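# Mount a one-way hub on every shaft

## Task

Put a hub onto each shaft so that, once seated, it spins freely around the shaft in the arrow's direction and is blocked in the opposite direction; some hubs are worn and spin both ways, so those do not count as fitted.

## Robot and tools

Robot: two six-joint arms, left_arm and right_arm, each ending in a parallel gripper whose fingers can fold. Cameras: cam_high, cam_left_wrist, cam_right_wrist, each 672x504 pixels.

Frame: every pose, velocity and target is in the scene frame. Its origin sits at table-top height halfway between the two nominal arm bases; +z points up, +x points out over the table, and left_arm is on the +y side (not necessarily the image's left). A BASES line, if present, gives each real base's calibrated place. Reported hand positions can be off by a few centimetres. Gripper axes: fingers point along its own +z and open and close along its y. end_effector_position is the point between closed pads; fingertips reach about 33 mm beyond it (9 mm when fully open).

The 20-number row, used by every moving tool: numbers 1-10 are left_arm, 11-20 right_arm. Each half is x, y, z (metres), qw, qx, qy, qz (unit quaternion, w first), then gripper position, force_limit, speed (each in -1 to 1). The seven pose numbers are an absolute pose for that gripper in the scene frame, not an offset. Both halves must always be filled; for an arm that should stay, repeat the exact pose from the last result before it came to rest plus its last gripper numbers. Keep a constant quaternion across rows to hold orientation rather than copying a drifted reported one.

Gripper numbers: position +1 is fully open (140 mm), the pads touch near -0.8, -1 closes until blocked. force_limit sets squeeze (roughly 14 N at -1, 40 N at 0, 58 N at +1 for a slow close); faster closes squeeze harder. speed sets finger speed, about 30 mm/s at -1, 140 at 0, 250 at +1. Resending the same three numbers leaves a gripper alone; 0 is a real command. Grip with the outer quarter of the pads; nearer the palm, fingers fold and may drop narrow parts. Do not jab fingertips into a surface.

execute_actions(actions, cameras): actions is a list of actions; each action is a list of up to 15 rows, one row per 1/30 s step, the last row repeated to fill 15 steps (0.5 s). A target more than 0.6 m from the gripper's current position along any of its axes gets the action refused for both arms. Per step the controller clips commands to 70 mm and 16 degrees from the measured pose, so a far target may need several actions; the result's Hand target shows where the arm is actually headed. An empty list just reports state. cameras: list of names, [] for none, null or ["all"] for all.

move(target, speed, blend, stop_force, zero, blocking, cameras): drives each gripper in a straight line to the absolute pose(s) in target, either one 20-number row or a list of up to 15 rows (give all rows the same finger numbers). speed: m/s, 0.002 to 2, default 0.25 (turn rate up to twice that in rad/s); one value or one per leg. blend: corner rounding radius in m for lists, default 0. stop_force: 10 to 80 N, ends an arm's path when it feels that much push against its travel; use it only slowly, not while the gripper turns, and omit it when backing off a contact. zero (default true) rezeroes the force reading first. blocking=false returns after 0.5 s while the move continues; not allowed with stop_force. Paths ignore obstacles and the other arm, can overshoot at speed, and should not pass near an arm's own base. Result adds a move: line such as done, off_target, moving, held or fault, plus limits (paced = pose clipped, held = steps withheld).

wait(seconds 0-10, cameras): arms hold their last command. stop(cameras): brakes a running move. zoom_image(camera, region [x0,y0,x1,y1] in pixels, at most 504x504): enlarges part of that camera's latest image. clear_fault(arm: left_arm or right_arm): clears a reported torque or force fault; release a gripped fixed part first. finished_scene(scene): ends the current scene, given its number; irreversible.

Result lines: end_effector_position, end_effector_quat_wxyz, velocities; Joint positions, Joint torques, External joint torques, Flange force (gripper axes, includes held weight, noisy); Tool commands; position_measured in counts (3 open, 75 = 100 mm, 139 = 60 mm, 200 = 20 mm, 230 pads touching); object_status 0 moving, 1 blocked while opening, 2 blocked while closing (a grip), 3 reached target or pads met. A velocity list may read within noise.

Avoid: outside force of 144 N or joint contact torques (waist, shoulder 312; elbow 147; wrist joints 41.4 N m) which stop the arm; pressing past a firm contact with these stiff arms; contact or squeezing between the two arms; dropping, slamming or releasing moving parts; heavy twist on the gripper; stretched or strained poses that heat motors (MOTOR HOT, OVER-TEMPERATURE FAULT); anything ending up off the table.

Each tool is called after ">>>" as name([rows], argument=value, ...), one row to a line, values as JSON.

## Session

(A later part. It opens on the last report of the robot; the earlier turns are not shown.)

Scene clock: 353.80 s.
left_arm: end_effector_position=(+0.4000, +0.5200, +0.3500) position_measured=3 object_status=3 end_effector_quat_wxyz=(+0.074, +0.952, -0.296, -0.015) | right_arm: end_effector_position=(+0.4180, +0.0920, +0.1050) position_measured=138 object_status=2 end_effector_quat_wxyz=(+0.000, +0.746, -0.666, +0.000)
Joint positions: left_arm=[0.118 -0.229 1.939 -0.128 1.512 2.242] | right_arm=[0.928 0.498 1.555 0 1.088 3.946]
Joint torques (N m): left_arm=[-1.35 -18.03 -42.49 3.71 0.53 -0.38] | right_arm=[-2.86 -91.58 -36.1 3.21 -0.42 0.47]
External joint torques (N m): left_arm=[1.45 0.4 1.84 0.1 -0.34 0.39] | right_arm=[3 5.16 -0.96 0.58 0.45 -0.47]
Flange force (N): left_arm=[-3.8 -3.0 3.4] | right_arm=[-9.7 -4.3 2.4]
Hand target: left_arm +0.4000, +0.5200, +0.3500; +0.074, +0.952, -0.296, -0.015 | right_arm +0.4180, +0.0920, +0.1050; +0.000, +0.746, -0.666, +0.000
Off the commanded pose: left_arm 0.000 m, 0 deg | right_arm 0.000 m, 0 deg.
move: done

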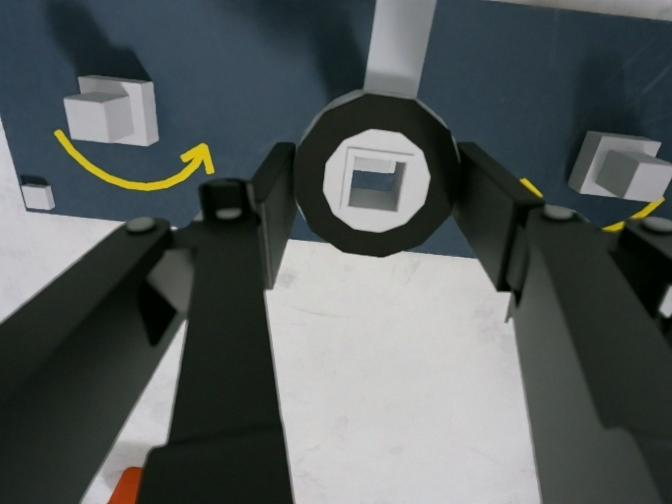

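>>> move(target=[0.40,0.52,0.35,0.074,0.952,-0.296,-0.015,1,1,1,0.4173,0.0984,0.088,0,0.7461,-0.6659,0,-1,-0.5,-1], cameras=["cam_right_wrist","cam_high"])

>>> zoom_image(camera="cam_right_wrist", region=[280, 80, 480, 280])

>>> zoom_image(camera="cam_high", region=[370, 150, 510, 270])

Scene clock: 373.57 s.
left_arm: end_effector_position=(+0.4000, +0.5200, +0.3500) position_measured=3 object_status=3 end_effector_quat_wxyz=(+0.074, +0.952, -0.296, -0.015) | right_arm: end_effector_position=(+0.4173, +0.0984, +0.0881) position_measured=138 object_status=2 end_effector_quat_wxyz=(+0.000, +0.746, -0.666, +0.000)
Joint positions: left_arm=[0.118 -0.229 1.939 -0.128 1.512 2.242] | right_arm=[0.933 0.518 1.557 0 1.066 3.952]
Joint torques (N m): left_arm=[-1.69 -18.36 -42.5 3.71 0.5 -0.29] | right_arm=[-2.98 -93.34 -35.93 3.2 -0.49 0.5]
External joint torques (N m): left_arm=[1.77 0.82 1.86 0.1 -0.32 0.29] | right_arm=[3.49 5.37 -0.76 0.56 0.51 -0.5]
Flange force (N): left_arm=[-3.6 -3.9 3.3] | right_arm=[-10.0 -3.7 2.8]
Hand target: left_arm +0.4000, +0.5200, +0.3500; +0.074, +0.952, -0.296, -0.015 | right_arm +0.4173, +0.0984, +0.0880; +0.000, +0.746, -0.666, +0.000
Off the commanded pose: left_arm 0.000 m, 0 deg | right_arm 0.000 m, 0 deg.
move: done
Images, in order (width x height): cam_high 672x504, cam_right_wrist 672x504.

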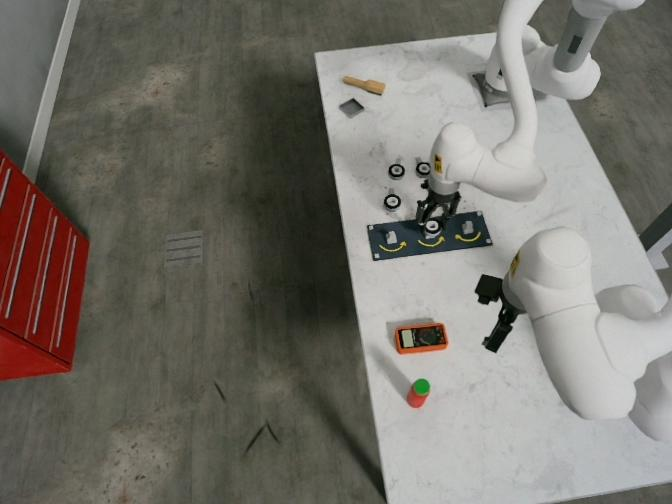

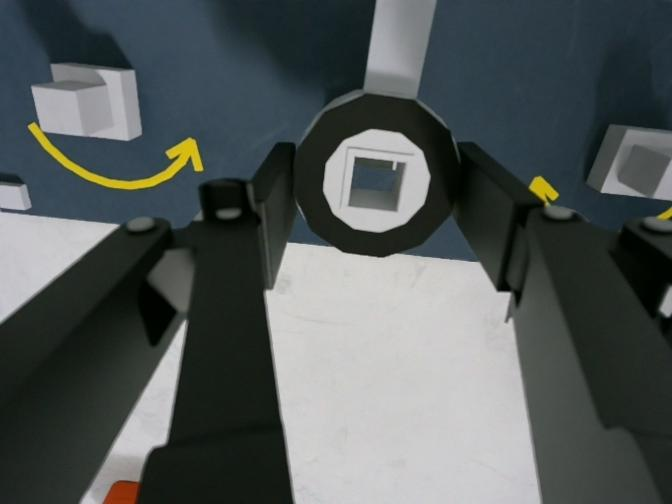

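Scaled by 2.520 (camera's finer frame: 960x720).

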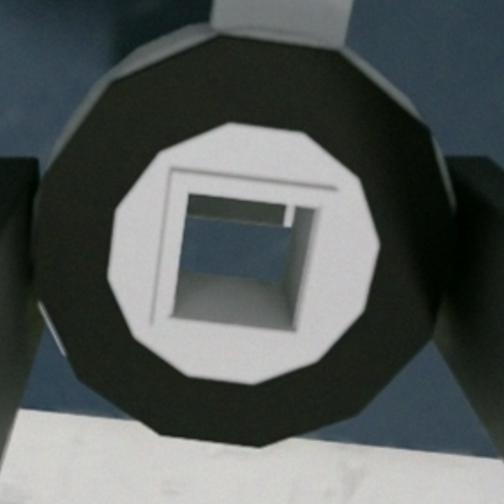

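Scaled by 3.600 (camera's finer frame: 960x720).

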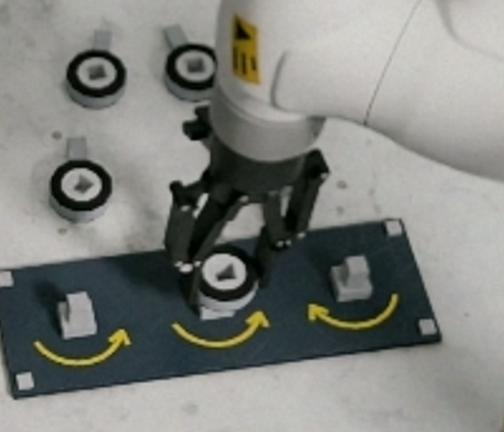

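>>> move(target=[0.40,0.52,0.35,0.074,0.952,-0.296,-0.015,1,1,1,0.4173,0.0984,0.07,0,0.7461,-0.6659,0,-1,-0.5,-1], cameras=["cam_right_wrist","cam_high"], speed=0.02, stop_force=10)

>>> zoom_image(camera="cam_right_wrist", region=[280, 80, 480, 280])

>>> zoom_image(camera="cam_high", region=[370, 150, 510, 270])

Scene clock: 395.20 s.
left_arm: end_effector_position=(+0.4000, +0.5200, +0.3500) position_measured=3 object_status=3 end_effector_quat_wxyz=(+0.074, +0.952, -0.296, -0.015) | right_arm: end_effector_position=(+0.4173, +0.0985, +0.0786) position_measured=138 object_status=2 end_effector_quat_wxyz=(+0.000, +0.746, -0.666, +0.000)
Joint positions: left_arm=[0.118 -0.229 1.939 -0.128 1.512 2.242] | right_arm=[0.933 0.526 1.565 0 1.051 3.952]
Joint torques (N m): left_arm=[-1.4 -18.28 -42.39 3.66 0.54 -0.33] | right_arm=[-6.36 -89.1 -34.27 1.82 -1.25 0.42]
External joint torques (N m): left_arm=[1.56 0.24 1.63 0.16 -0.35 0.34] | right_arm=[6.92 0.92 -2.03 1.9 1.28 -0.42]
Flange force (N): left_arm=[-3.9 -3.0 3.0] | right_arm=[-11.0 1.2 -2.8]
Hand target: left_arm +0.4000, +0.5200, +0.3500; +0.074, +0.952, -0.296, -0.015 | right_arm +0.4173, +0.0984, +0.0787; +0.000, +0.746, -0.666, +0.000
Off the commanded pose: left_arm 0.000 m, 0 deg | right_arm 0.009 m, 0 deg.
move: contact (right_arm)
Images, in order (width x height): cam_high 672x504, cam_right_wrist 672x504.

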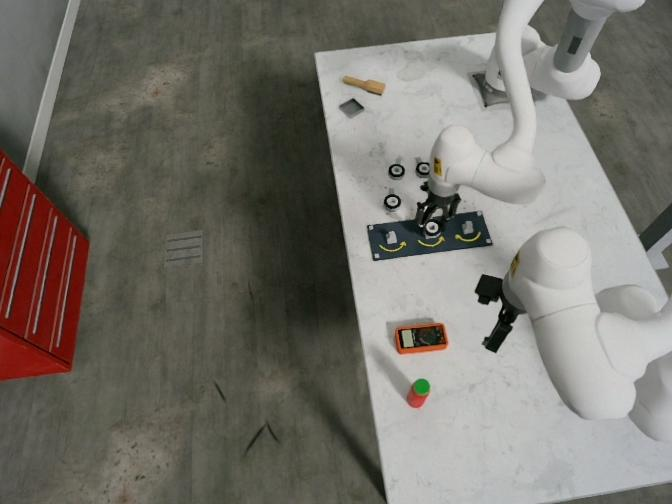

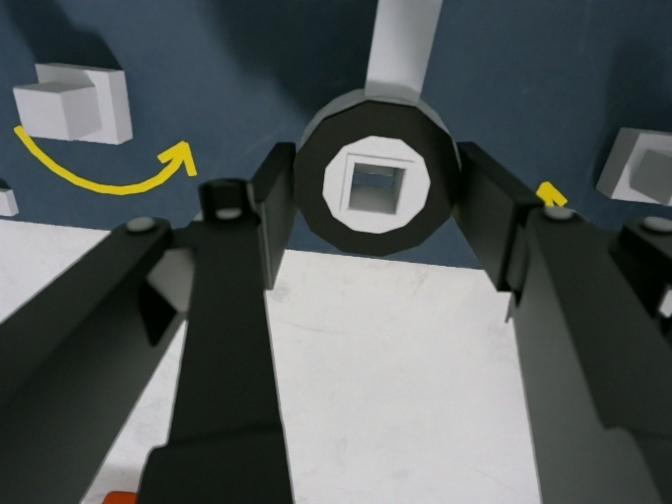

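Scaled by 2.520 (camera's finer frame: 960x720).

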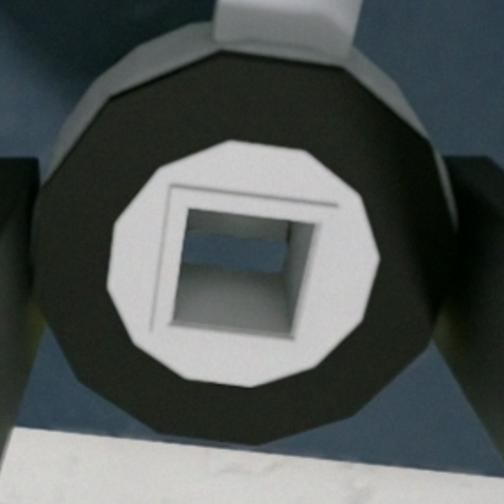

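Scaled by 3.600 (camera's finer frame: 960x720).

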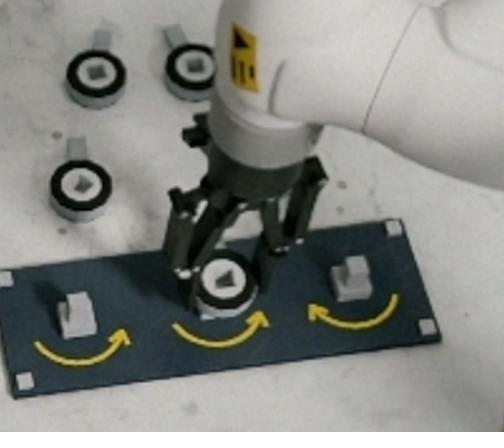

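>>> move([
  [0.40,0.52,0.35,0.074,0.952,-0.296,-0.015,1,1,1,0.4173,0.0975,0.092,0,0.7461,-0.6659,0,-1,-0.5,-1],
  [0.40,0.52,0.35,0.074,0.952,-0.296,-0.015,1,1,1,0.418,0.0755,0.092,0,0.7461,-0.6659,0,-1,-0.5,-1],
], cameras=["cam_right_wrist"], speed=0.08)

>>> move(target=[0.40,0.52,0.35,0.074,0.952,-0.296,-0.015,1,1,1,0.418,0.0755,0.07,0,0.7461,-0.6659,0,-1,-0.5,-1], cameras=["cam_right_wrist"], speed=0.02, stop_force=10)

>>> zoom_image(camera="cam_right_wrist", region=[280, 80, 480, 280])

Scene clock: 429.20 s.
left_arm: end_effector_position=(+0.4000, +0.5200, +0.3500) position_measured=3 object_status=3 end_effector_quat_wxyz=(+0.074, +0.952, -0.296, -0.015) | right_arm: end_effector_position=(+0.4180, +0.0755, +0.0920) position_measured=138 object_status=2 end_effector_quat_wxyz=(+0.000, +0.746, -0.666, +0.000)
Joint positions: left_arm=[0.118 -0.229 1.939 -0.128 1.512 2.242] | right_arm=[0.915 0.489 1.596 0 1.056 3.934]
Joint torques (N m): left_arm=[-1.13 -18.04 -42.36 3.75 0.5 -0.3] | right_arm=[-2.63 -90.53 -35.06 3.11 -0.16 0.57]
External joint torques (N m): left_arm=[1.19 0.64 1.79 0.05 -0.32 0.31] | right_arm=[2.97 5.62 -1.38 0.62 0.17 -0.57]
Flange force (N): left_arm=[-3.0 -2.6 3.3] | right_arm=[-10.4 -5.3 3.1]
Hand target: left_arm +0.4000, +0.5200, +0.3500; +0.074, +0.952, -0.296, -0.015 | right_arm +0.4180, +0.0755, +0.0920; +0.000, +0.746, -0.666, +0.000
Off the commanded pose: left_arm 0.000 m, 0 deg | right_arm 0.000 m, 0 deg.
move: done

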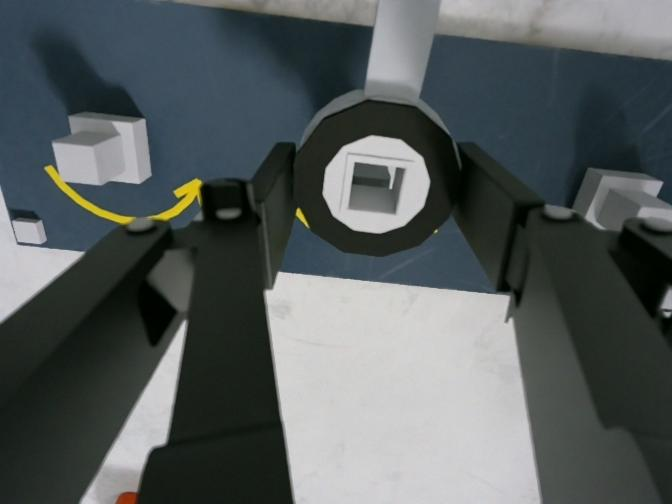

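Scene clock: 430.87 s.
left_arm: end_effector_position=(+0.4000, +0.5200, +0.3500) position_measured=3 object_status=3 end_effector_quat_wxyz=(+0.074, +0.952, -0.296, -0.015) | right_arm: end_effector_position=(+0.4180, +0.0755, +0.0713) position_measured=138 object_status=2 end_effector_quat_wxyz=(+0.000, +0.746, -0.666, +0.000)
Joint positions: left_arm=[0.118 -0.229 1.939 -0.128 1.512 2.242] | right_arm=[0.915 0.506 1.612 0 1.024 3.934]
Joint torques (N m): left_arm=[-1.83 -17.63 -42.43 3.63 0.43 -0.26] | right_arm=[-8.33 -83.29 -34.35 1.12 -2.75 0.51]
External joint torques (N m): left_arm=[1.98 -0.47 1.65 0.19 -0.24 0.27] | right_arm=[9.03 -2.61 -1.38 2.54 2.77 -0.51]
Flange force (N): left_arm=[-5.4 -2.8 2.6] | right_arm=[-9.1 6.5 -7.5]
Hand target: left_arm +0.4000, +0.5200, +0.3500; +0.074, +0.952, -0.296, -0.015 | right_arm +0.4180, +0.0755, +0.0714; +0.000, +0.746, -0.666, +0.000
Off the commanded pose: left_arm 0.000 m, 0 deg | right_arm 0.001 m, 0 deg.
move: contact (right_arm)

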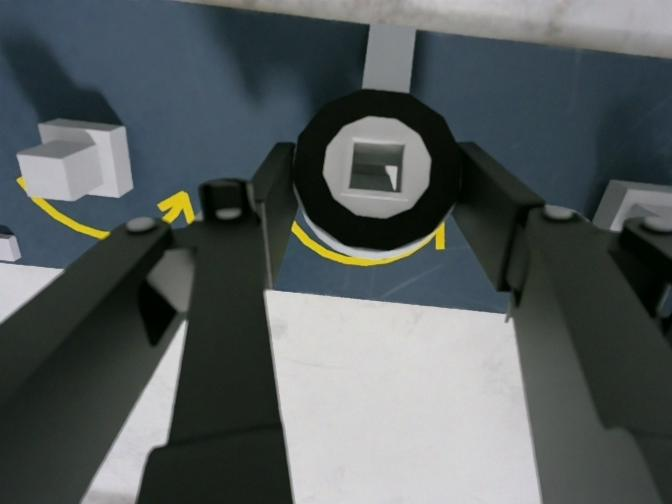

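Scaled by 2.520 (camera's finer frame: 960x720).

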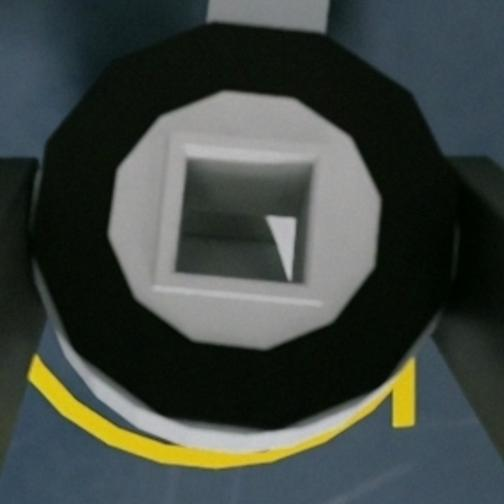

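>>> move([
  [0.40,0.52,0.35,0.074,0.952,-0.296,-0.015,1,1,1,0.418,0.0755,0.10,0,0.7461,-0.6659,0,-1,-0.5,-1],
  [0.40,0.52,0.35,0.074,0.952,-0.296,-0.015,1,1,1,0.417,-0.049,0.08,0,0.7461,-0.6659,0,-1,-0.5,-1],
], cameras=["cam_right_wrist"], speed=0.2)

>>> move(target=[0.40,0.52,0.35,0.074,0.952,-0.296,-0.015,1,1,1,0.417,-0.049,0.0345,0,0.7461,-0.6659,0,-1,-0.5,-1], cameras=["cam_right_wrist"], speed=0.04)

>>> zoom_image(camera="cam_right_wrist", region=[280, 80, 480, 280])

Scene clock: 447.87 s.
left_arm: end_effector_position=(+0.4000, +0.5200, +0.3500) position_measured=3 object_status=3 end_effector_quat_wxyz=(+0.074, +0.952, -0.296, -0.015) | right_arm: end_effector_position=(+0.4170, -0.0489, +0.0800) position_measured=138 object_status=2 end_effector_quat_wxyz=(+0.000, +0.746, -0.666, +0.000)
Joint positions: left_arm=[0.118 -0.229 1.939 -0.128 1.512 2.242] | right_arm=[0.803 0.365 1.814 0 0.963 3.822]
Joint torques (N m): left_arm=[-1.2 -18.58 -42.57 3.7 0.5 -0.25] | right_arm=[-3.29 -76.49 -33.36 2.89 -0.4 0.6]
External joint torques (N m): left_arm=[1.37 0.56 1.81 0.12 -0.31 0.26] | right_arm=[3.58 5.38 -0.99 0.62 0.42 -0.6]
Flange force (N): left_arm=[-3.3 -2.8 3.3] | right_arm=[-9.8 -4.4 3.6]
Hand target: left_arm +0.4000, +0.5200, +0.3500; +0.074, +0.952, -0.296, -0.015 | right_arm +0.4170, -0.0490, +0.0800; +0.000, +0.746, -0.666, +0.000
Off the commanded pose: left_arm 0.000 m, 0 deg | right_arm 0.000 m, 0 deg.
move: done

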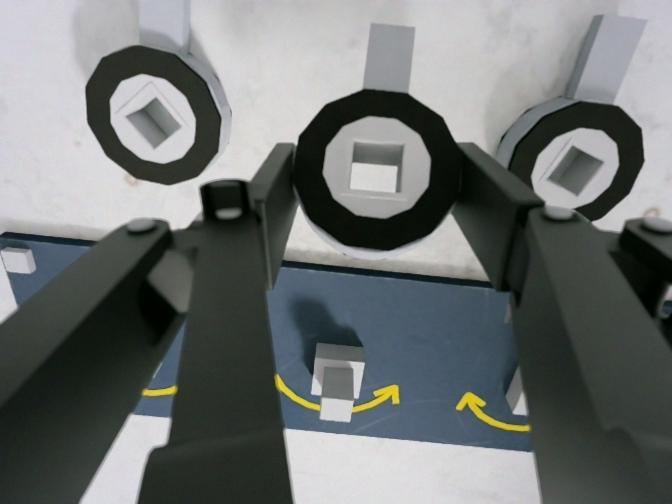

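Scene clock: 449.33 s.
left_arm: end_effector_position=(+0.4000, +0.5200, +0.3500) position_measured=3 object_status=3 end_effector_quat_wxyz=(+0.074, +0.952, -0.296, -0.015) | right_arm: end_effector_position=(+0.4170, -0.0490, +0.0345) position_measured=138 object_status=2 end_effector_quat_wxyz=(+0.000, +0.746, -0.666, +0.000)
Joint positions: left_arm=[0.118 -0.229 1.939 -0.128 1.512 2.242] | right_arm=[0.803 0.41 1.846 0 0.885 3.822]
Joint torques (N m): left_arm=[-1.12 -18.1 -42.53 3.69 0.54 -0.2] | right_arm=[-3.24 -76.43 -30.1 2.72 -0.4 0.46]
External joint torques (N m): left_arm=[1.25 0.28 1.87 0.12 -0.36 0.21] | right_arm=[3.54 2.77 -2.36 0.6 0.42 -0.46]
Flange force (N): left_arm=[-3.4 -2.1 3.5] | right_arm=[-9.3 -3.6 0.7]
Hand target: left_arm +0.4000, +0.5200, +0.3500; +0.074, +0.952, -0.296, -0.015 | right_arm +0.4170, -0.0490, +0.0345; +0.000, +0.746, -0.666, +0.000
Off the commanded pose: left_arm 0.000 m, 0 deg | right_arm 0.000 m, 0 deg.
move: done

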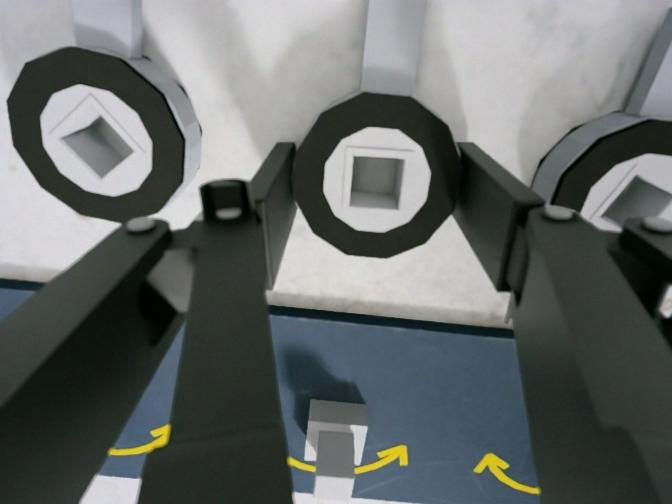

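Scaled by 2.520 (camera's finer frame: 960x720).

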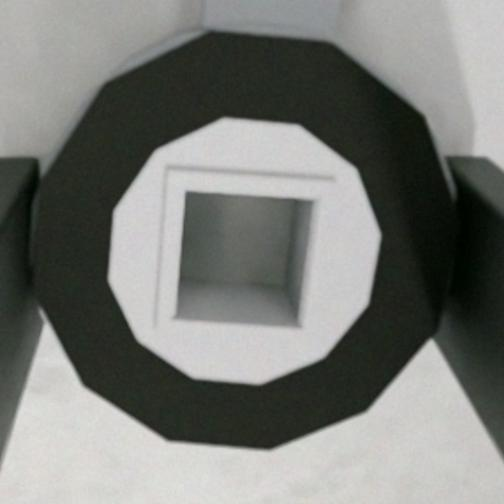

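>>> move([
  [0.40,0.52,0.35,0.074,0.952,-0.296,-0.015,1,1,1,0.417,-0.049,0.0345,0,0.7461,-0.6659,0,0.12,0.5,-1],
  [0.40,0.52,0.35,0.074,0.952,-0.296,-0.015,1,1,1,0.417,-0.049,0.0345,0,0.7284,-0.6852,0,0.12,0.5,-1],
  [0.40,0.52,0.35,0.074,0.952,-0.296,-0.015,1,1,1,0.417,-0.049,0.0345,0,0.7284,-0.6852,0,-1,0.5,-1],
], cameras=["cam_right_wrist"], speed=0.1)

>>> wait(seconds=0.7, cameras=["cam_right_wrist"])

>>> zoom_image(camera="cam_right_wrist", region=[280, 80, 480, 280])

Scene clock: 470.63 s.
left_arm: end_effector_position=(+0.4000, +0.5200, +0.3500) position_measured=3 object_status=3 end_effector_quat_wxyz=(+0.074, +0.952, -0.296, -0.015) | right_arm: end_effector_position=(+0.4170, -0.0490, +0.0345) position_measured=141 object_status=0 end_effector_quat_wxyz=(+0.000, +0.728, -0.685, +0.000)
Joint positions: left_arm=[0.118 -0.229 1.939 -0.128 1.512 2.242] | right_arm=[0.803 0.41 1.846 0 0.885 3.874]
Joint torques (N m): left_arm=[-1.52 -18.48 -42.49 3.68 0.5 -0.21] | right_arm=[-2.81 -63.8 -24.09 2.8 -1.47 0.44]
External joint torques (N m): left_arm=[1.59 0.89 1.83 0.13 -0.32 0.21] | right_arm=[3.25 -9.76 -8.26 0.51 1.49 -0.44]
Flange force (N): left_arm=[-3.2 -3.5 3.3] | right_arm=[-6.8 -1.0 -18.2]
Hand target: left_arm +0.4000, +0.5200, +0.3500; +0.074, +0.952, -0.296, -0.015 | right_arm +0.4170, -0.0490, +0.0345; +0.000, +0.728, -0.685, +0.000
Off the commanded pose: left_arm 0.000 m, 0 deg | right_arm 0.000 m, 0 deg.
move: done

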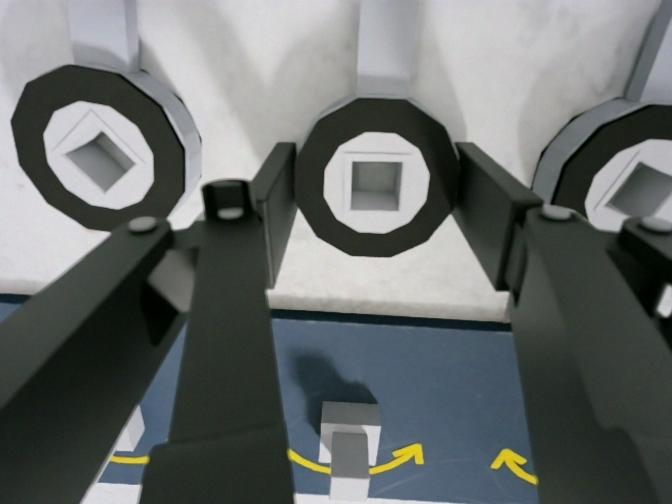

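Scene clock: 471.33 s.
left_arm: end_effector_position=(+0.4000, +0.5200, +0.3500) position_measured=3 object_status=3 end_effector_quat_wxyz=(+0.074, +0.952, -0.296, -0.015) | right_arm: end_effector_position=(+0.4170, -0.0490, +0.0345) position_measured=141 object_status=2 end_effector_quat_wxyz=(+0.000, +0.728, -0.685, +0.000)
Joint positions: left_arm=[0.118 -0.229 1.939 -0.128 1.512 2.242] | right_arm=[0.803 0.41 1.846 0 0.885 3.874]
Joint torques (N m): left_arm=[-1.49 -17.82 -42.92 3.64 0.48 -0.27] | right_arm=[-2.68 -63.8 -24.05 2.78 -1.34 0.46]
External joint torques (N m): left_arm=[1.59 0.29 2.26 0.17 -0.31 0.27] | right_arm=[3.03 -9.78 -8.28 0.53 1.37 -0.46]
Flange force (N): left_arm=[-4.4 -2.6 4.0] | right_arm=[-6.5 -1.2 -18.0]
Hand target: left_arm +0.4000, +0.5200, +0.3500; +0.074, +0.952, -0.296, -0.015 | right_arm +0.4170, -0.0490, +0.0345; +0.000, +0.728, -0.685, +0.000
Tool commands: left_gripper/position=+1.0 left_gripper/force_limit=+1.0 left_gripper/speed=+1.0 right_gripper/position=-1.0 right_gripper/force_limit=+0.5 right_gripper/speed=-1.0
Off the commanded pose: left_arm 0.000 m, 0 deg | right_arm 0.000 m, 0 deg.
wait: 0.70 s; at rest by 0.17 s

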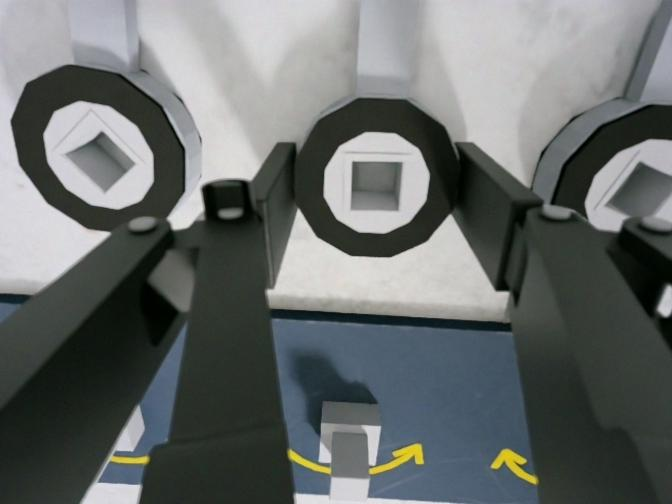

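Scaled by 2.520 (camera's finer frame: 960x720).

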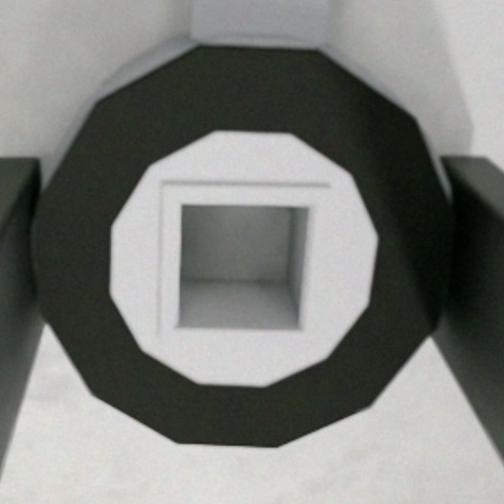

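>>> move([
  [0.40,0.52,0.35,0.074,0.952,-0.296,-0.015,1,1,1,0.417,-0.049,0.1,0,0.712,-0.7022,0,-1,0.5,-1],
  [0.40,0.52,0.35,0.074,0.952,-0.296,-0.015,1,1,1,0.4175,0.0945,0.1,0,0.712,-0.7022,0,-1,0.5,-1],
  [0.40,0.52,0.35,0.074,0.952,-0.296,-0.015,1,1,1,0.4175,0.0945,0.084,0,0.712,-0.7022,0,-1,0.5,-1],
], cameras=["cam_right_wrist"], speed=0.2)

>>> zoom_image(camera="cam_right_wrist", region=[300, 100, 450, 250])

Scene clock: 487.57 s.
left_arm: end_effector_position=(+0.4000, +0.5200, +0.3500) position_measured=3 object_status=3 end_effector_quat_wxyz=(+0.074, +0.952, -0.296, -0.015) | right_arm: end_effector_position=(+0.4175, +0.0945, +0.0841) position_measured=141 object_status=2 end_effector_quat_wxyz=(+0.000, +0.712, -0.702, +0.000)
Joint positions: left_arm=[0.118 -0.229 1.939 -0.128 1.512 2.242] | right_arm=[0.93 0.517 1.568 0 1.057 4.048]
Joint torques (N m): left_arm=[-0.79 -18.38 -42.49 3.67 0.56 -0.27] | right_arm=[-2.23 -90.8 -35.81 3.08 -0.45 0.61]
External joint torques (N m): left_arm=[0.96 0.16 1.69 0.15 -0.37 0.27] | right_arm=[2.34 3.16 -0.66 0.64 0.48 -0.61]
Flange force (N): left_arm=[-3.1 -1.6 3.3] | right_arm=[-6.5 -2.0 1.2]
Hand target: left_arm +0.4000, +0.5200, +0.3500; +0.074, +0.952, -0.296, -0.015 | right_arm +0.4175, +0.0945, +0.0840; +0.000, +0.712, -0.702, +0.000
Off the commanded pose: left_arm 0.000 m, 0 deg | right_arm 0.000 m, 0 deg.
move: done

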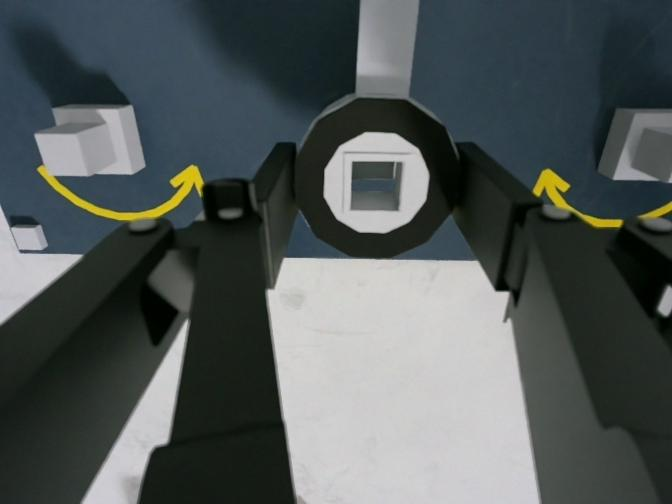

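Scaled by 3.360 (camera's finer frame: 960x720).

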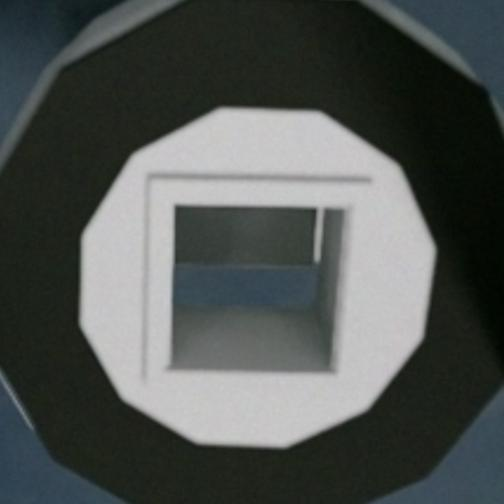

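>>> move(target=[0.40,0.52,0.35,0.074,0.952,-0.296,-0.015,1,1,1,0.4175,0.0919,0.0835,0,0.712,-0.7022,0,-1,0.5,-1], cameras=["cam_right_wrist"], speed=0.05)

>>> zoom_image(camera="cam_right_wrist", region=[300, 100, 450, 250])

>>> move(target=[0.40,0.52,0.35,0.074,0.952,-0.296,-0.015,1,1,1,0.4175,0.0919,0.07,0,0.712,-0.7022,0,-1,0.5,-1], cameras=["cam_right_wrist"], speed=0.01, stop_force=10)

>>> zoom_image(camera="cam_right_wrist", region=[300, 100, 450, 250])

Scene clock: 517.37 s.
left_arm: end_effector_position=(+0.4000, +0.5200, +0.3500) position_measured=3 object_status=3 end_effector_quat_wxyz=(+0.074, +0.952, -0.296, -0.015) | right_arm: end_effector_position=(+0.4175, +0.0919, +0.0835) position_measured=141 object_status=2 end_effector_quat_wxyz=(+0.000, +0.712, -0.702, +0.000)
Joint positions: left_arm=[0.118 -0.229 1.939 -0.128 1.512 2.242] | right_arm=[0.928 0.515 1.573 0 1.054 4.046]
Joint torques (N m): left_arm=[-1.77 -18.61 -42.58 3.7 0.46 -0.19] | right_arm=[-2.81 -91.42 -35.71 3.15 -0.37 0.55]
External joint torques (N m): left_arm=[1.89 0.82 1.95 0.1 -0.28 0.19] | right_arm=[3.12 4.24 -0.69 0.58 0.39 -0.55]
Flange force (N): left_arm=[-3.8 -3.8 3.3] | right_arm=[-8.4 -2.0 2.2]
Hand target: left_arm +0.4000, +0.5200, +0.3500; +0.074, +0.952, -0.296, -0.015 | right_arm +0.4175, +0.0919, +0.0835; +0.000, +0.712, -0.702, +0.000
Off the commanded pose: left_arm 0.000 m, 0 deg | right_arm 0.000 m, 0 deg.
move: done

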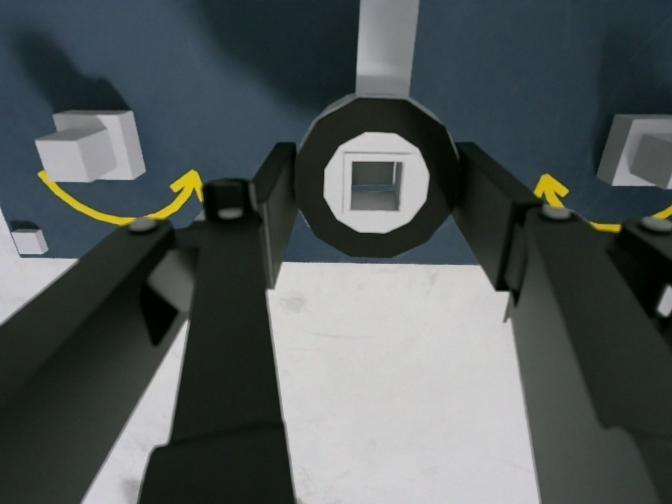

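Scaled by 3.360 (camera's finer frame: 960x720).

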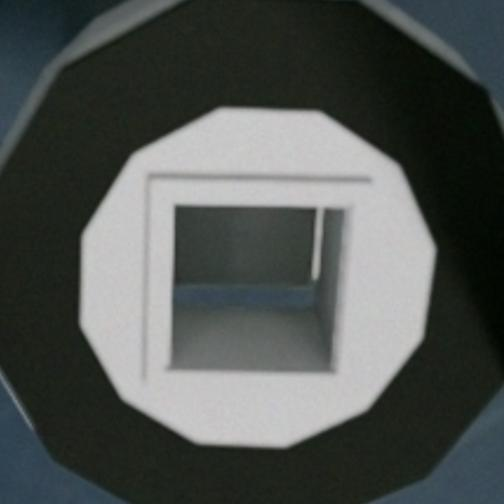

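Scene clock: 518.30 s.
left_arm: end_effector_position=(+0.4000, +0.5200, +0.3500) position_measured=3 object_status=3 end_effector_quat_wxyz=(+0.074, +0.952, -0.296, -0.015) | right_arm: end_effector_position=(+0.4175, +0.0919, +0.0804) position_measured=141 object_status=2 end_effector_quat_wxyz=(+0.000, +0.712, -0.702, +0.000)
Joint positions: left_arm=[0.118 -0.229 1.939 -0.128 1.512 2.242] | right_arm=[0.928 0.517 1.575 0 1.049 4.046]
Joint torques (N m): left_arm=[-2.16 -18.16 -42.47 3.65 0.51 -0.25] | right_arm=[-4.32 -78.92 -29.77 2.63 -2.05 0.47]
External joint torques (N m): left_arm=[2.24 0.57 1.83 0.15 -0.33 0.26] | right_arm=[4.75 -8.38 -6.56 1.09 2.07 -0.48]
Flange force (N): left_arm=[-4.6 -4.4 3.1] | right_arm=[-7.5 1.3 -14.9]
Hand target: left_arm +0.4000, +0.5200, +0.3500; +0.074, +0.952, -0.296, -0.015 | right_arm +0.4175, +0.0919, +0.0804; +0.000, +0.712, -0.702, +0.000
Off the commanded pose: left_arm 0.000 m, 0 deg | right_arm 0.010 m, 0 deg.
move: contact (right_arm)

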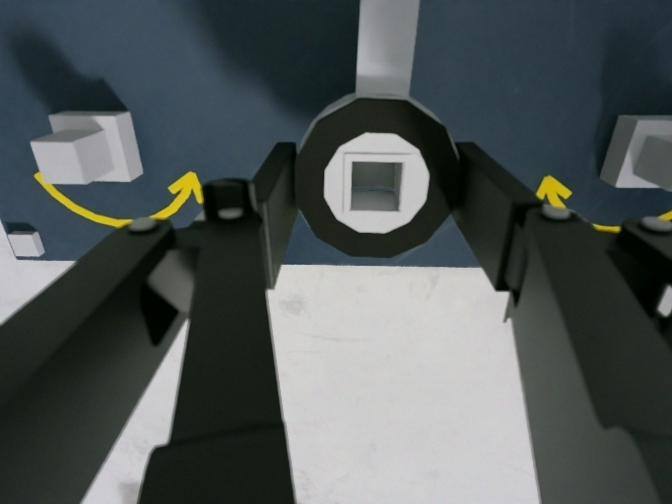

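Scaled by 3.360 (camera's finer frame: 960x720).

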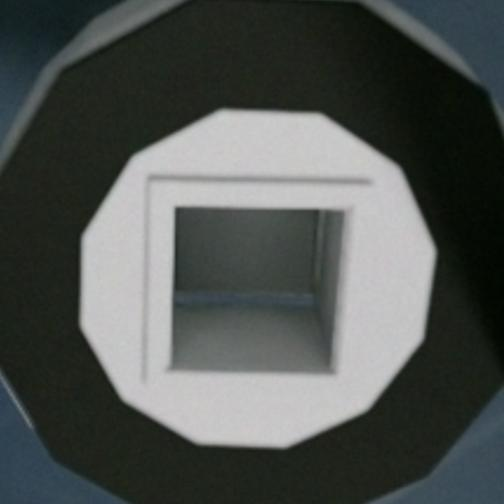

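>>> move([
  [0.40,0.52,0.35,0.074,0.952,-0.296,-0.015,1,1,1,0.4175,0.0919,0.082,0,0.712,-0.7022,0,-1,0.5,-1],
  [0.40,0.52,0.35,0.074,0.952,-0.296,-0.015,1,1,1,0.4175,0.0911,0.082,0,0.712,-0.7022,0,-1,0.5,-1],
], cameras=[], speed=0.03)

>>> move(target=[0.40,0.52,0.35,0.074,0.952,-0.296,-0.015,1,1,1,0.4175,0.0911,0.07,0,0.712,-0.7022,0,-1,0.5,-1], cameras=["cam_right_wrist"], speed=0.01, stop_force=10)

>>> zoom_image(camera="cam_right_wrist", region=[300, 100, 450, 250])

Scene clock: 536.23 s.
left_arm: end_effector_position=(+0.4000, +0.5200, +0.3500) position_measured=3 object_status=3 end_effector_quat_wxyz=(+0.074, +0.952, -0.296, -0.015) | right_arm: end_effector_position=(+0.4175, +0.0911, +0.0820) position_measured=141 object_status=2 end_effector_quat_wxyz=(+0.000, +0.712, -0.702, +0.000)
Joint positions: left_arm=[0.118 -0.229 1.939 -0.128 1.512 2.242] | right_arm=[0.927 0.515 1.576 0 1.051 4.046]
Joint torques (N m): left_arm=[-2.07 -17.7 -42.54 3.7 0.53 -0.22] | right_arm=[-3.09 -92.06 -35.75 3.13 -0.43 0.55]
External joint torques (N m): left_arm=[2.18 0.12 1.87 0.11 -0.35 0.23] | right_arm=[3.35 4.84 -0.66 0.6 0.46 -0.55]
Flange force (N): left_arm=[-5.1 -3.7 3.2] | right_arm=[-9.2 -2.3 2.7]
Hand target: left_arm +0.4000, +0.5200, +0.3500; +0.074, +0.952, -0.296, -0.015 | right_arm +0.4175, +0.0911, +0.0820; +0.000, +0.712, -0.702, +0.000
Off the commanded pose: left_arm 0.000 m, 0 deg | right_arm 0.000 m, 0 deg.
move: done

Scene clock: 538.17 s.
left_arm: end_effector_position=(+0.4000, +0.5200, +0.3500) position_measured=3 object_status=3 end_effector_quat_wxyz=(+0.074, +0.952, -0.296, -0.015) | right_arm: end_effector_position=(+0.4175, +0.0911, +0.0700) position_measured=141 object_status=2 end_effector_quat_wxyz=(+0.000, +0.712, -0.702, +0.000)
Joint positions: left_arm=[0.118 -0.229 1.939 -0.128 1.512 2.242] | right_arm=[0.927 0.525 1.584 0 1.032 4.046]
Joint torques (N m): left_arm=[-1.45 -18.01 -42.45 3.65 0.49 -0.18] | right_arm=[-2.09 -91.23 -36.3 3.43 -1.48 0.51]
External joint torques (N m): left_arm=[1.6 0.13 1.77 0.16 -0.31 0.19] | right_arm=[2.43 3.47 0.3 0.25 1.5 -0.51]
Flange force (N): left_arm=[-4.1 -2.6 3.1] | right_arm=[-5.9 -1.3 0.8]
Hand target: left_arm +0.4000, +0.5200, +0.3500; +0.074, +0.952, -0.296, -0.015 | right_arm +0.4175, +0.0911, +0.0700; +0.000, +0.712, -0.702, +0.000
Off the commanded pose: left_arm 0.000 m, 0 deg | right_arm 0.000 m, 0 deg.
move: done

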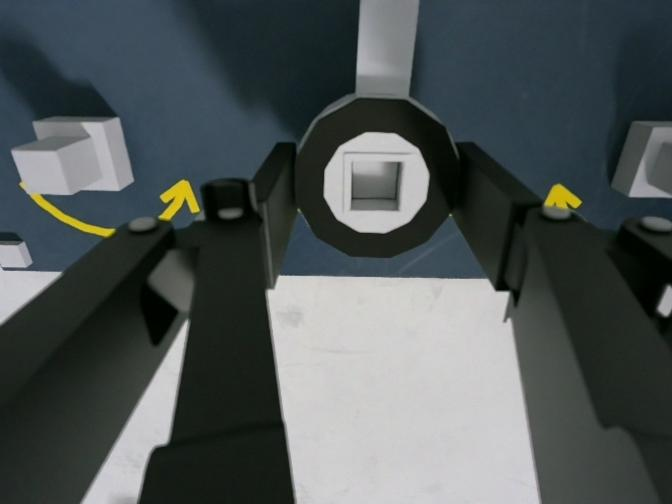

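Scaled by 3.360 (camera's finer frame: 960x720).

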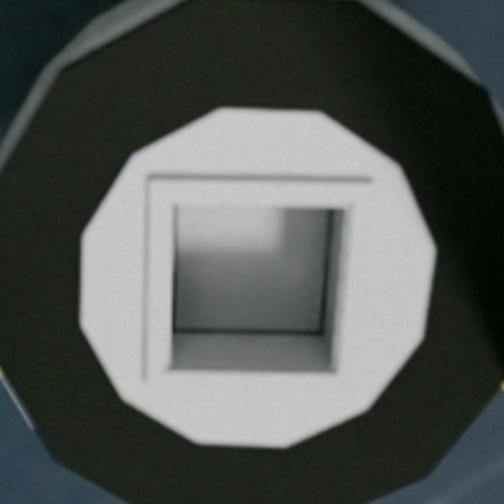

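>>> move(target=[0.40,0.52,0.35,0.074,0.952,-0.296,-0.015,1,1,1,0.4175,0.0911,0.045,0,0.712,-0.7022,0,-1,0.5,-1], cameras=["cam_right_wrist"], speed=0.015, stop_force=12)

>>> zoom_image(camera="cam_right_wrist", region=[250, 70, 500, 270])

Scene clock: 546.13 s.
left_arm: end_effector_position=(+0.4000, +0.5200, +0.3500) position_measured=3 object_status=3 end_effector_quat_wxyz=(+0.074, +0.952, -0.296, -0.015) | right_arm: end_effector_position=(+0.4175, +0.0911, +0.0568) position_measured=141 object_status=2 end_effector_quat_wxyz=(+0.000, +0.712, -0.702, +0.000)
Joint positions: left_arm=[0.118 -0.229 1.939 -0.128 1.512 2.242] | right_arm=[0.927 0.536 1.594 0 1.012 4.046]
Joint torques (N m): left_arm=[-1.57 -18.27 -42.49 3.73 0.52 -0.25] | right_arm=[-2.57 -70.08 -26.37 3.28 -3.88 0.56]
External joint torques (N m): left_arm=[1.74 0.1 1.72 0.08 -0.34 0.26] | right_arm=[3.14 -18.2 -9.15 0.37 3.91 -0.56]
Flange force (N): left_arm=[-4.3 -3.0 3.0] | right_arm=[-1.6 2.8 -27.8]
Hand target: left_arm +0.4000, +0.5200, +0.3500; +0.074, +0.952, -0.296, -0.015 | right_arm +0.4175, +0.0911, +0.0568; +0.000, +0.712, -0.702, +0.000
Off the commanded pose: left_arm 0.000 m, 0 deg | right_arm 0.012 m, 0 deg.
move: contact (right_arm)

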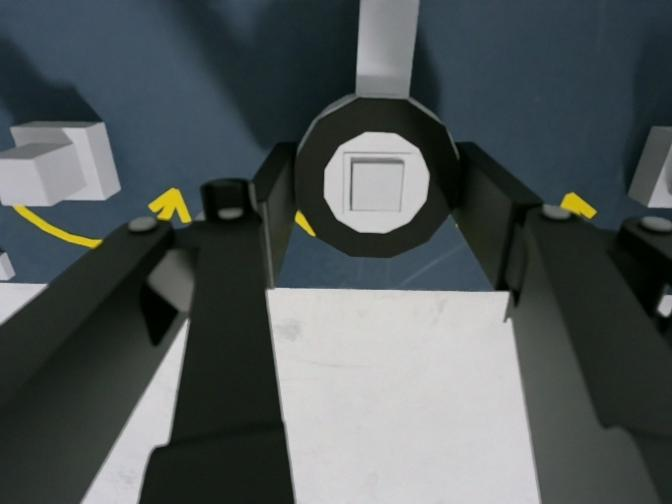

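Scaled by 2.016 (camera's finer frame: 960x720).

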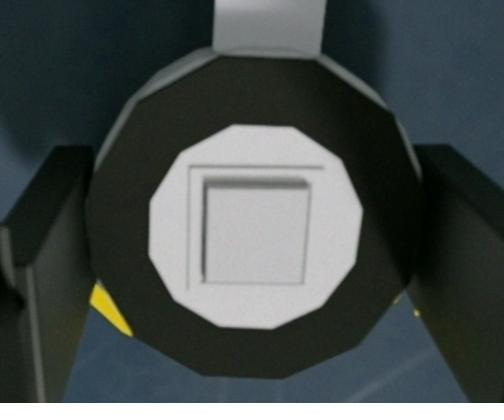

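>>> move([
  [0.40,0.52,0.35,0.074,0.952,-0.296,-0.015,1,1,1,0.4175,0.0911,0.0575,0,0.712,-0.7022,0,-1,0.5,-1],
  [0.40,0.52,0.35,0.074,0.952,-0.296,-0.015,1,1,1,0.4175,0.0911,0.0575,0,0.712,-0.7022,0,0.08,-1,-1],
  [0.40,0.52,0.35,0.074,0.952,-0.296,-0.015,1,1,1,0.4175,0.0911,0.0575,0,0.712,-0.7022,0,-1,-1,-1],
], cameras=[], speed=0.05)

>>> wait(seconds=1, cameras=["cam_right_wrist"])

Scene clock: 561.17 s.
left_arm: end_effector_position=(+0.4000, +0.5200, +0.3500) position_measured=3 object_status=3 end_effector_quat_wxyz=(+0.074, +0.952, -0.296, -0.015) | right_arm: end_effector_position=(+0.4175, +0.0911, +0.0575) position_measured=138 object_status=0 end_effector_quat_wxyz=(+0.000, +0.712, -0.702, +0.000)
Joint positions: left_arm=[0.118 -0.229 1.939 -0.128 1.512 2.242] | right_arm=[0.927 0.535 1.593 0 1.013 4.046]
Joint torques (N m): left_arm=[-1.89 -17.99 -42.65 3.68 0.48 -0.25] | right_arm=[-3.99 -87.38 -31.63 2.78 -0.66 0.46]
External joint torques (N m): left_arm=[1.99 0.39 2 0.13 -0.3 0.26] | right_arm=[4.06 -0.64 -3.8 0.84 0.69 -0.46]
Flange force (N): left_arm=[-4.6 -3.6 3.4] | right_arm=[-9.7 -1.3 -4.2]
Hand target: left_arm +0.4000, +0.5200, +0.3500; +0.074, +0.952, -0.296, -0.015 | right_arm +0.4175, +0.0911, +0.0575; +0.000, +0.712, -0.702, +0.000
Off the commanded pose: left_arm 0.000 m, 0 deg | right_arm 0.000 m, 0 deg.
move: done

Scene clock: 562.17 s.
left_arm: end_effector_position=(+0.4000, +0.5200, +0.3500) position_measured=3 object_status=3 end_effector_quat_wxyz=(+0.074, +0.952, -0.296, -0.015) | right_arm: end_effector_position=(+0.4175, +0.0911, +0.0575) position_measured=138 object_status=2 end_effector_quat_wxyz=(+0.000, +0.712, -0.702, +0.000)
Joint positions: left_arm=[0.118 -0.229 1.939 -0.128 1.512 2.242] | right_arm=[0.927 0.535 1.593 0 1.013 4.046]
Joint torques (N m): left_arm=[-1.3 -18.27 -42.52 3.63 0.44 -0.26] | right_arm=[-3.58 -87.3 -31.79 2.75 -0.66 0.5]
External joint torques (N m): left_arm=[1.43 0.38 1.77 0.18 -0.25 0.26] | right_arm=[3.84 -0.91 -3.77 0.89 0.69 -0.5]
Flange force (N): left_arm=[-3.6 -2.7 3.1] | right_arm=[-9.1 -1.4 -4.4]
Hand target: left_arm +0.4000, +0.5200, +0.3500; +0.074, +0.952, -0.296, -0.015 | right_arm +0.4175, +0.0911, +0.0575; +0.000, +0.712, -0.702, +0.000
Tool commands: left_gripper/position=+1.0 left_gripper/force_limit=+1.0 left_gripper/speed=+1.0 right_gripper/position=-1.0 right_gripper/force_limit=-1.0 right_gripper/speed=-1.0
Off the commanded pose: left_arm 0.000 m, 0 deg | right_arm 0.000 m, 0 deg.
wait: 1.00 s; at rest by 0.17 s

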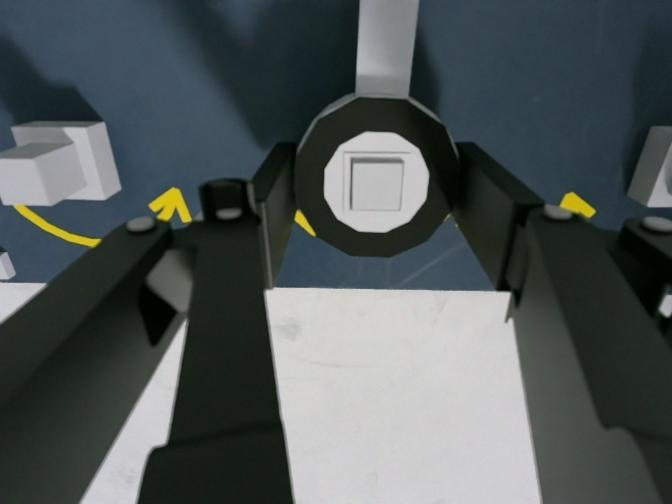

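>>> move(target=[0.40,0.52,0.35,0.074,0.952,-0.296,-0.015,1,1,1,0.4175,0.0911,0.0575,0,0.7815,-0.6239,0,-1,-1,-1], cameras=["cam_right_wrist"], speed=0.08)

>>> zoom_image(camera="cam_right_wrist", region=[250, 70, 500, 270])

>>> move(target=[0.40,0.52,0.35,0.074,0.952,-0.296,-0.015,1,1,1,0.4175,0.0911,0.0575,0,0.7373,-0.6756,0,-1,-1,-1], cameras=["cam_right_wrist"], speed=0.08)

>>> zoom_image(camera="cam_right_wrist", region=[250, 70, 500, 270])

Scene clock: 573.43 s.
left_arm: end_effector_position=(+0.4000, +0.5200, +0.3500) position_measured=3 object_status=3 end_effector_quat_wxyz=(+0.074, +0.952, -0.296, -0.015) | right_arm: end_effector_position=(+0.4174, +0.0911, +0.0575) position_measured=138 object_status=2 end_effector_quat_wxyz=(+0.000, +0.782, -0.624, +0.000)
Joint positions: left_arm=[0.118 -0.229 1.939 -0.128 1.512 2.242] | right_arm=[0.928 0.535 1.593 0 1.013 3.836]
Joint torques (N m): left_arm=[-1.19 -18.55 -42.66 3.71 0.46 -0.28] | right_arm=[-9.14 -84.4 -34.74 0.71 -3.78 0.39]
External joint torques (N m): left_arm=[1.33 0.82 2 0.1 -0.28 0.29] | right_arm=[9.63 -3.78 -0.78 2.93 3.8 -0.39]
Flange force (N): left_arm=[-3.2 -2.9 3.6] | right_arm=[-9.0 7.4 -9.6]
Hand target: left_arm +0.4000, +0.5200, +0.3500; +0.074, +0.952, -0.296, -0.015 | right_arm +0.4175, +0.0911, +0.0575; +0.000, +0.782, -0.624, +0.000
Off the commanded pose: left_arm 0.000 m, 0 deg | right_arm 0.000 m, 0 deg.
move: done

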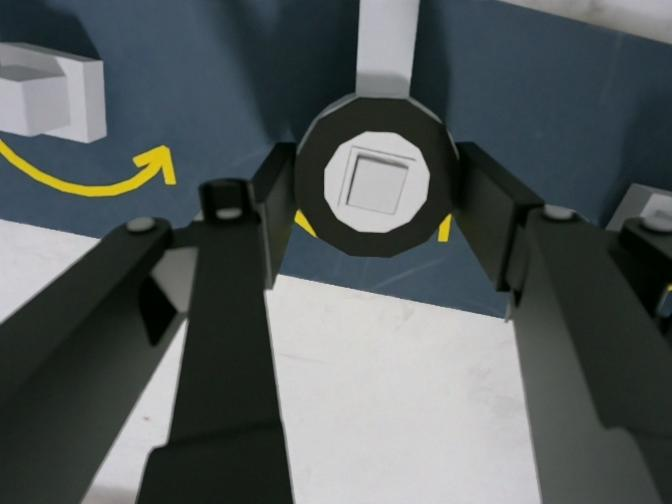

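Scaled by 2.016 (camera's finer frame: 960x720).

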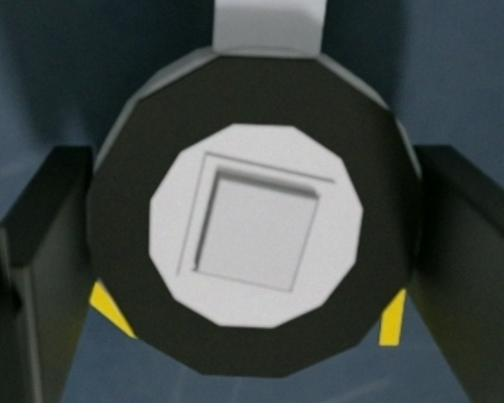

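Scene clock: 574.67 s.
left_arm: end_effector_position=(+0.4000, +0.5200, +0.3500) position_measured=3 object_status=3 end_effector_quat_wxyz=(+0.074, +0.952, -0.296, -0.015) | right_arm: end_effector_position=(+0.4175, +0.0911, +0.0575) position_measured=138 object_status=2 end_effector_quat_wxyz=(+0.000, +0.737, -0.676, +0.000)
Joint positions: left_arm=[0.118 -0.229 1.939 -0.128 1.512 2.242] | right_arm=[0.927 0.535 1.593 0 1.013 3.972]
Joint torques (N m): left_arm=[-0.93 -18.26 -42.54 3.66 0.57 -0.26] | right_arm=[-6.9 -90.22 -38.27 1.92 -3.71 0.8]
External joint torques (N m): left_arm=[1.04 0.57 1.83 0.15 -0.39 0.26] | right_arm=[7.32 1.99 2.75 1.72 3.73 -0.8]
Flange force (N): left_arm=[-2.8 -2.2 3.6] | right_arm=[-5.5 6.2 -2.2]
Hand target: left_arm +0.4000, +0.5200, +0.3500; +0.074, +0.952, -0.296, -0.015 | right_arm +0.4175, +0.0911, +0.0575; +0.000, +0.737, -0.676, +0.000
Off the commanded pose: left_arm 0.000 m, 0 deg | right_arm 0.000 m, 0 deg.
move: done

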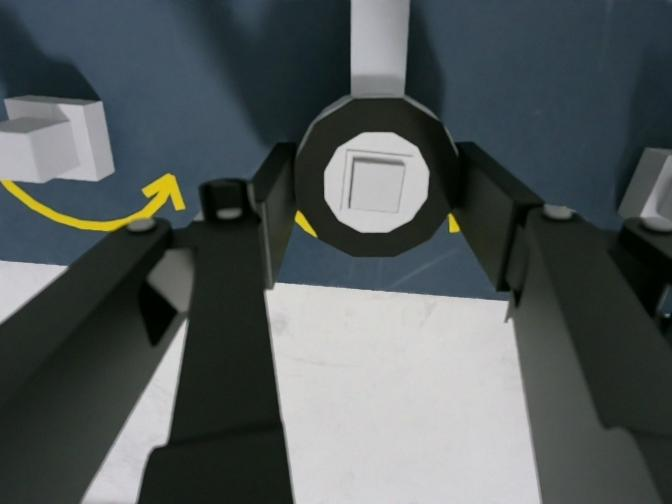

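Scaled by 2.016 (camera's finer frame: 960x720).

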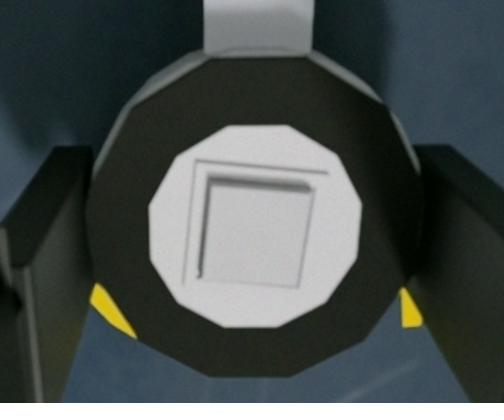

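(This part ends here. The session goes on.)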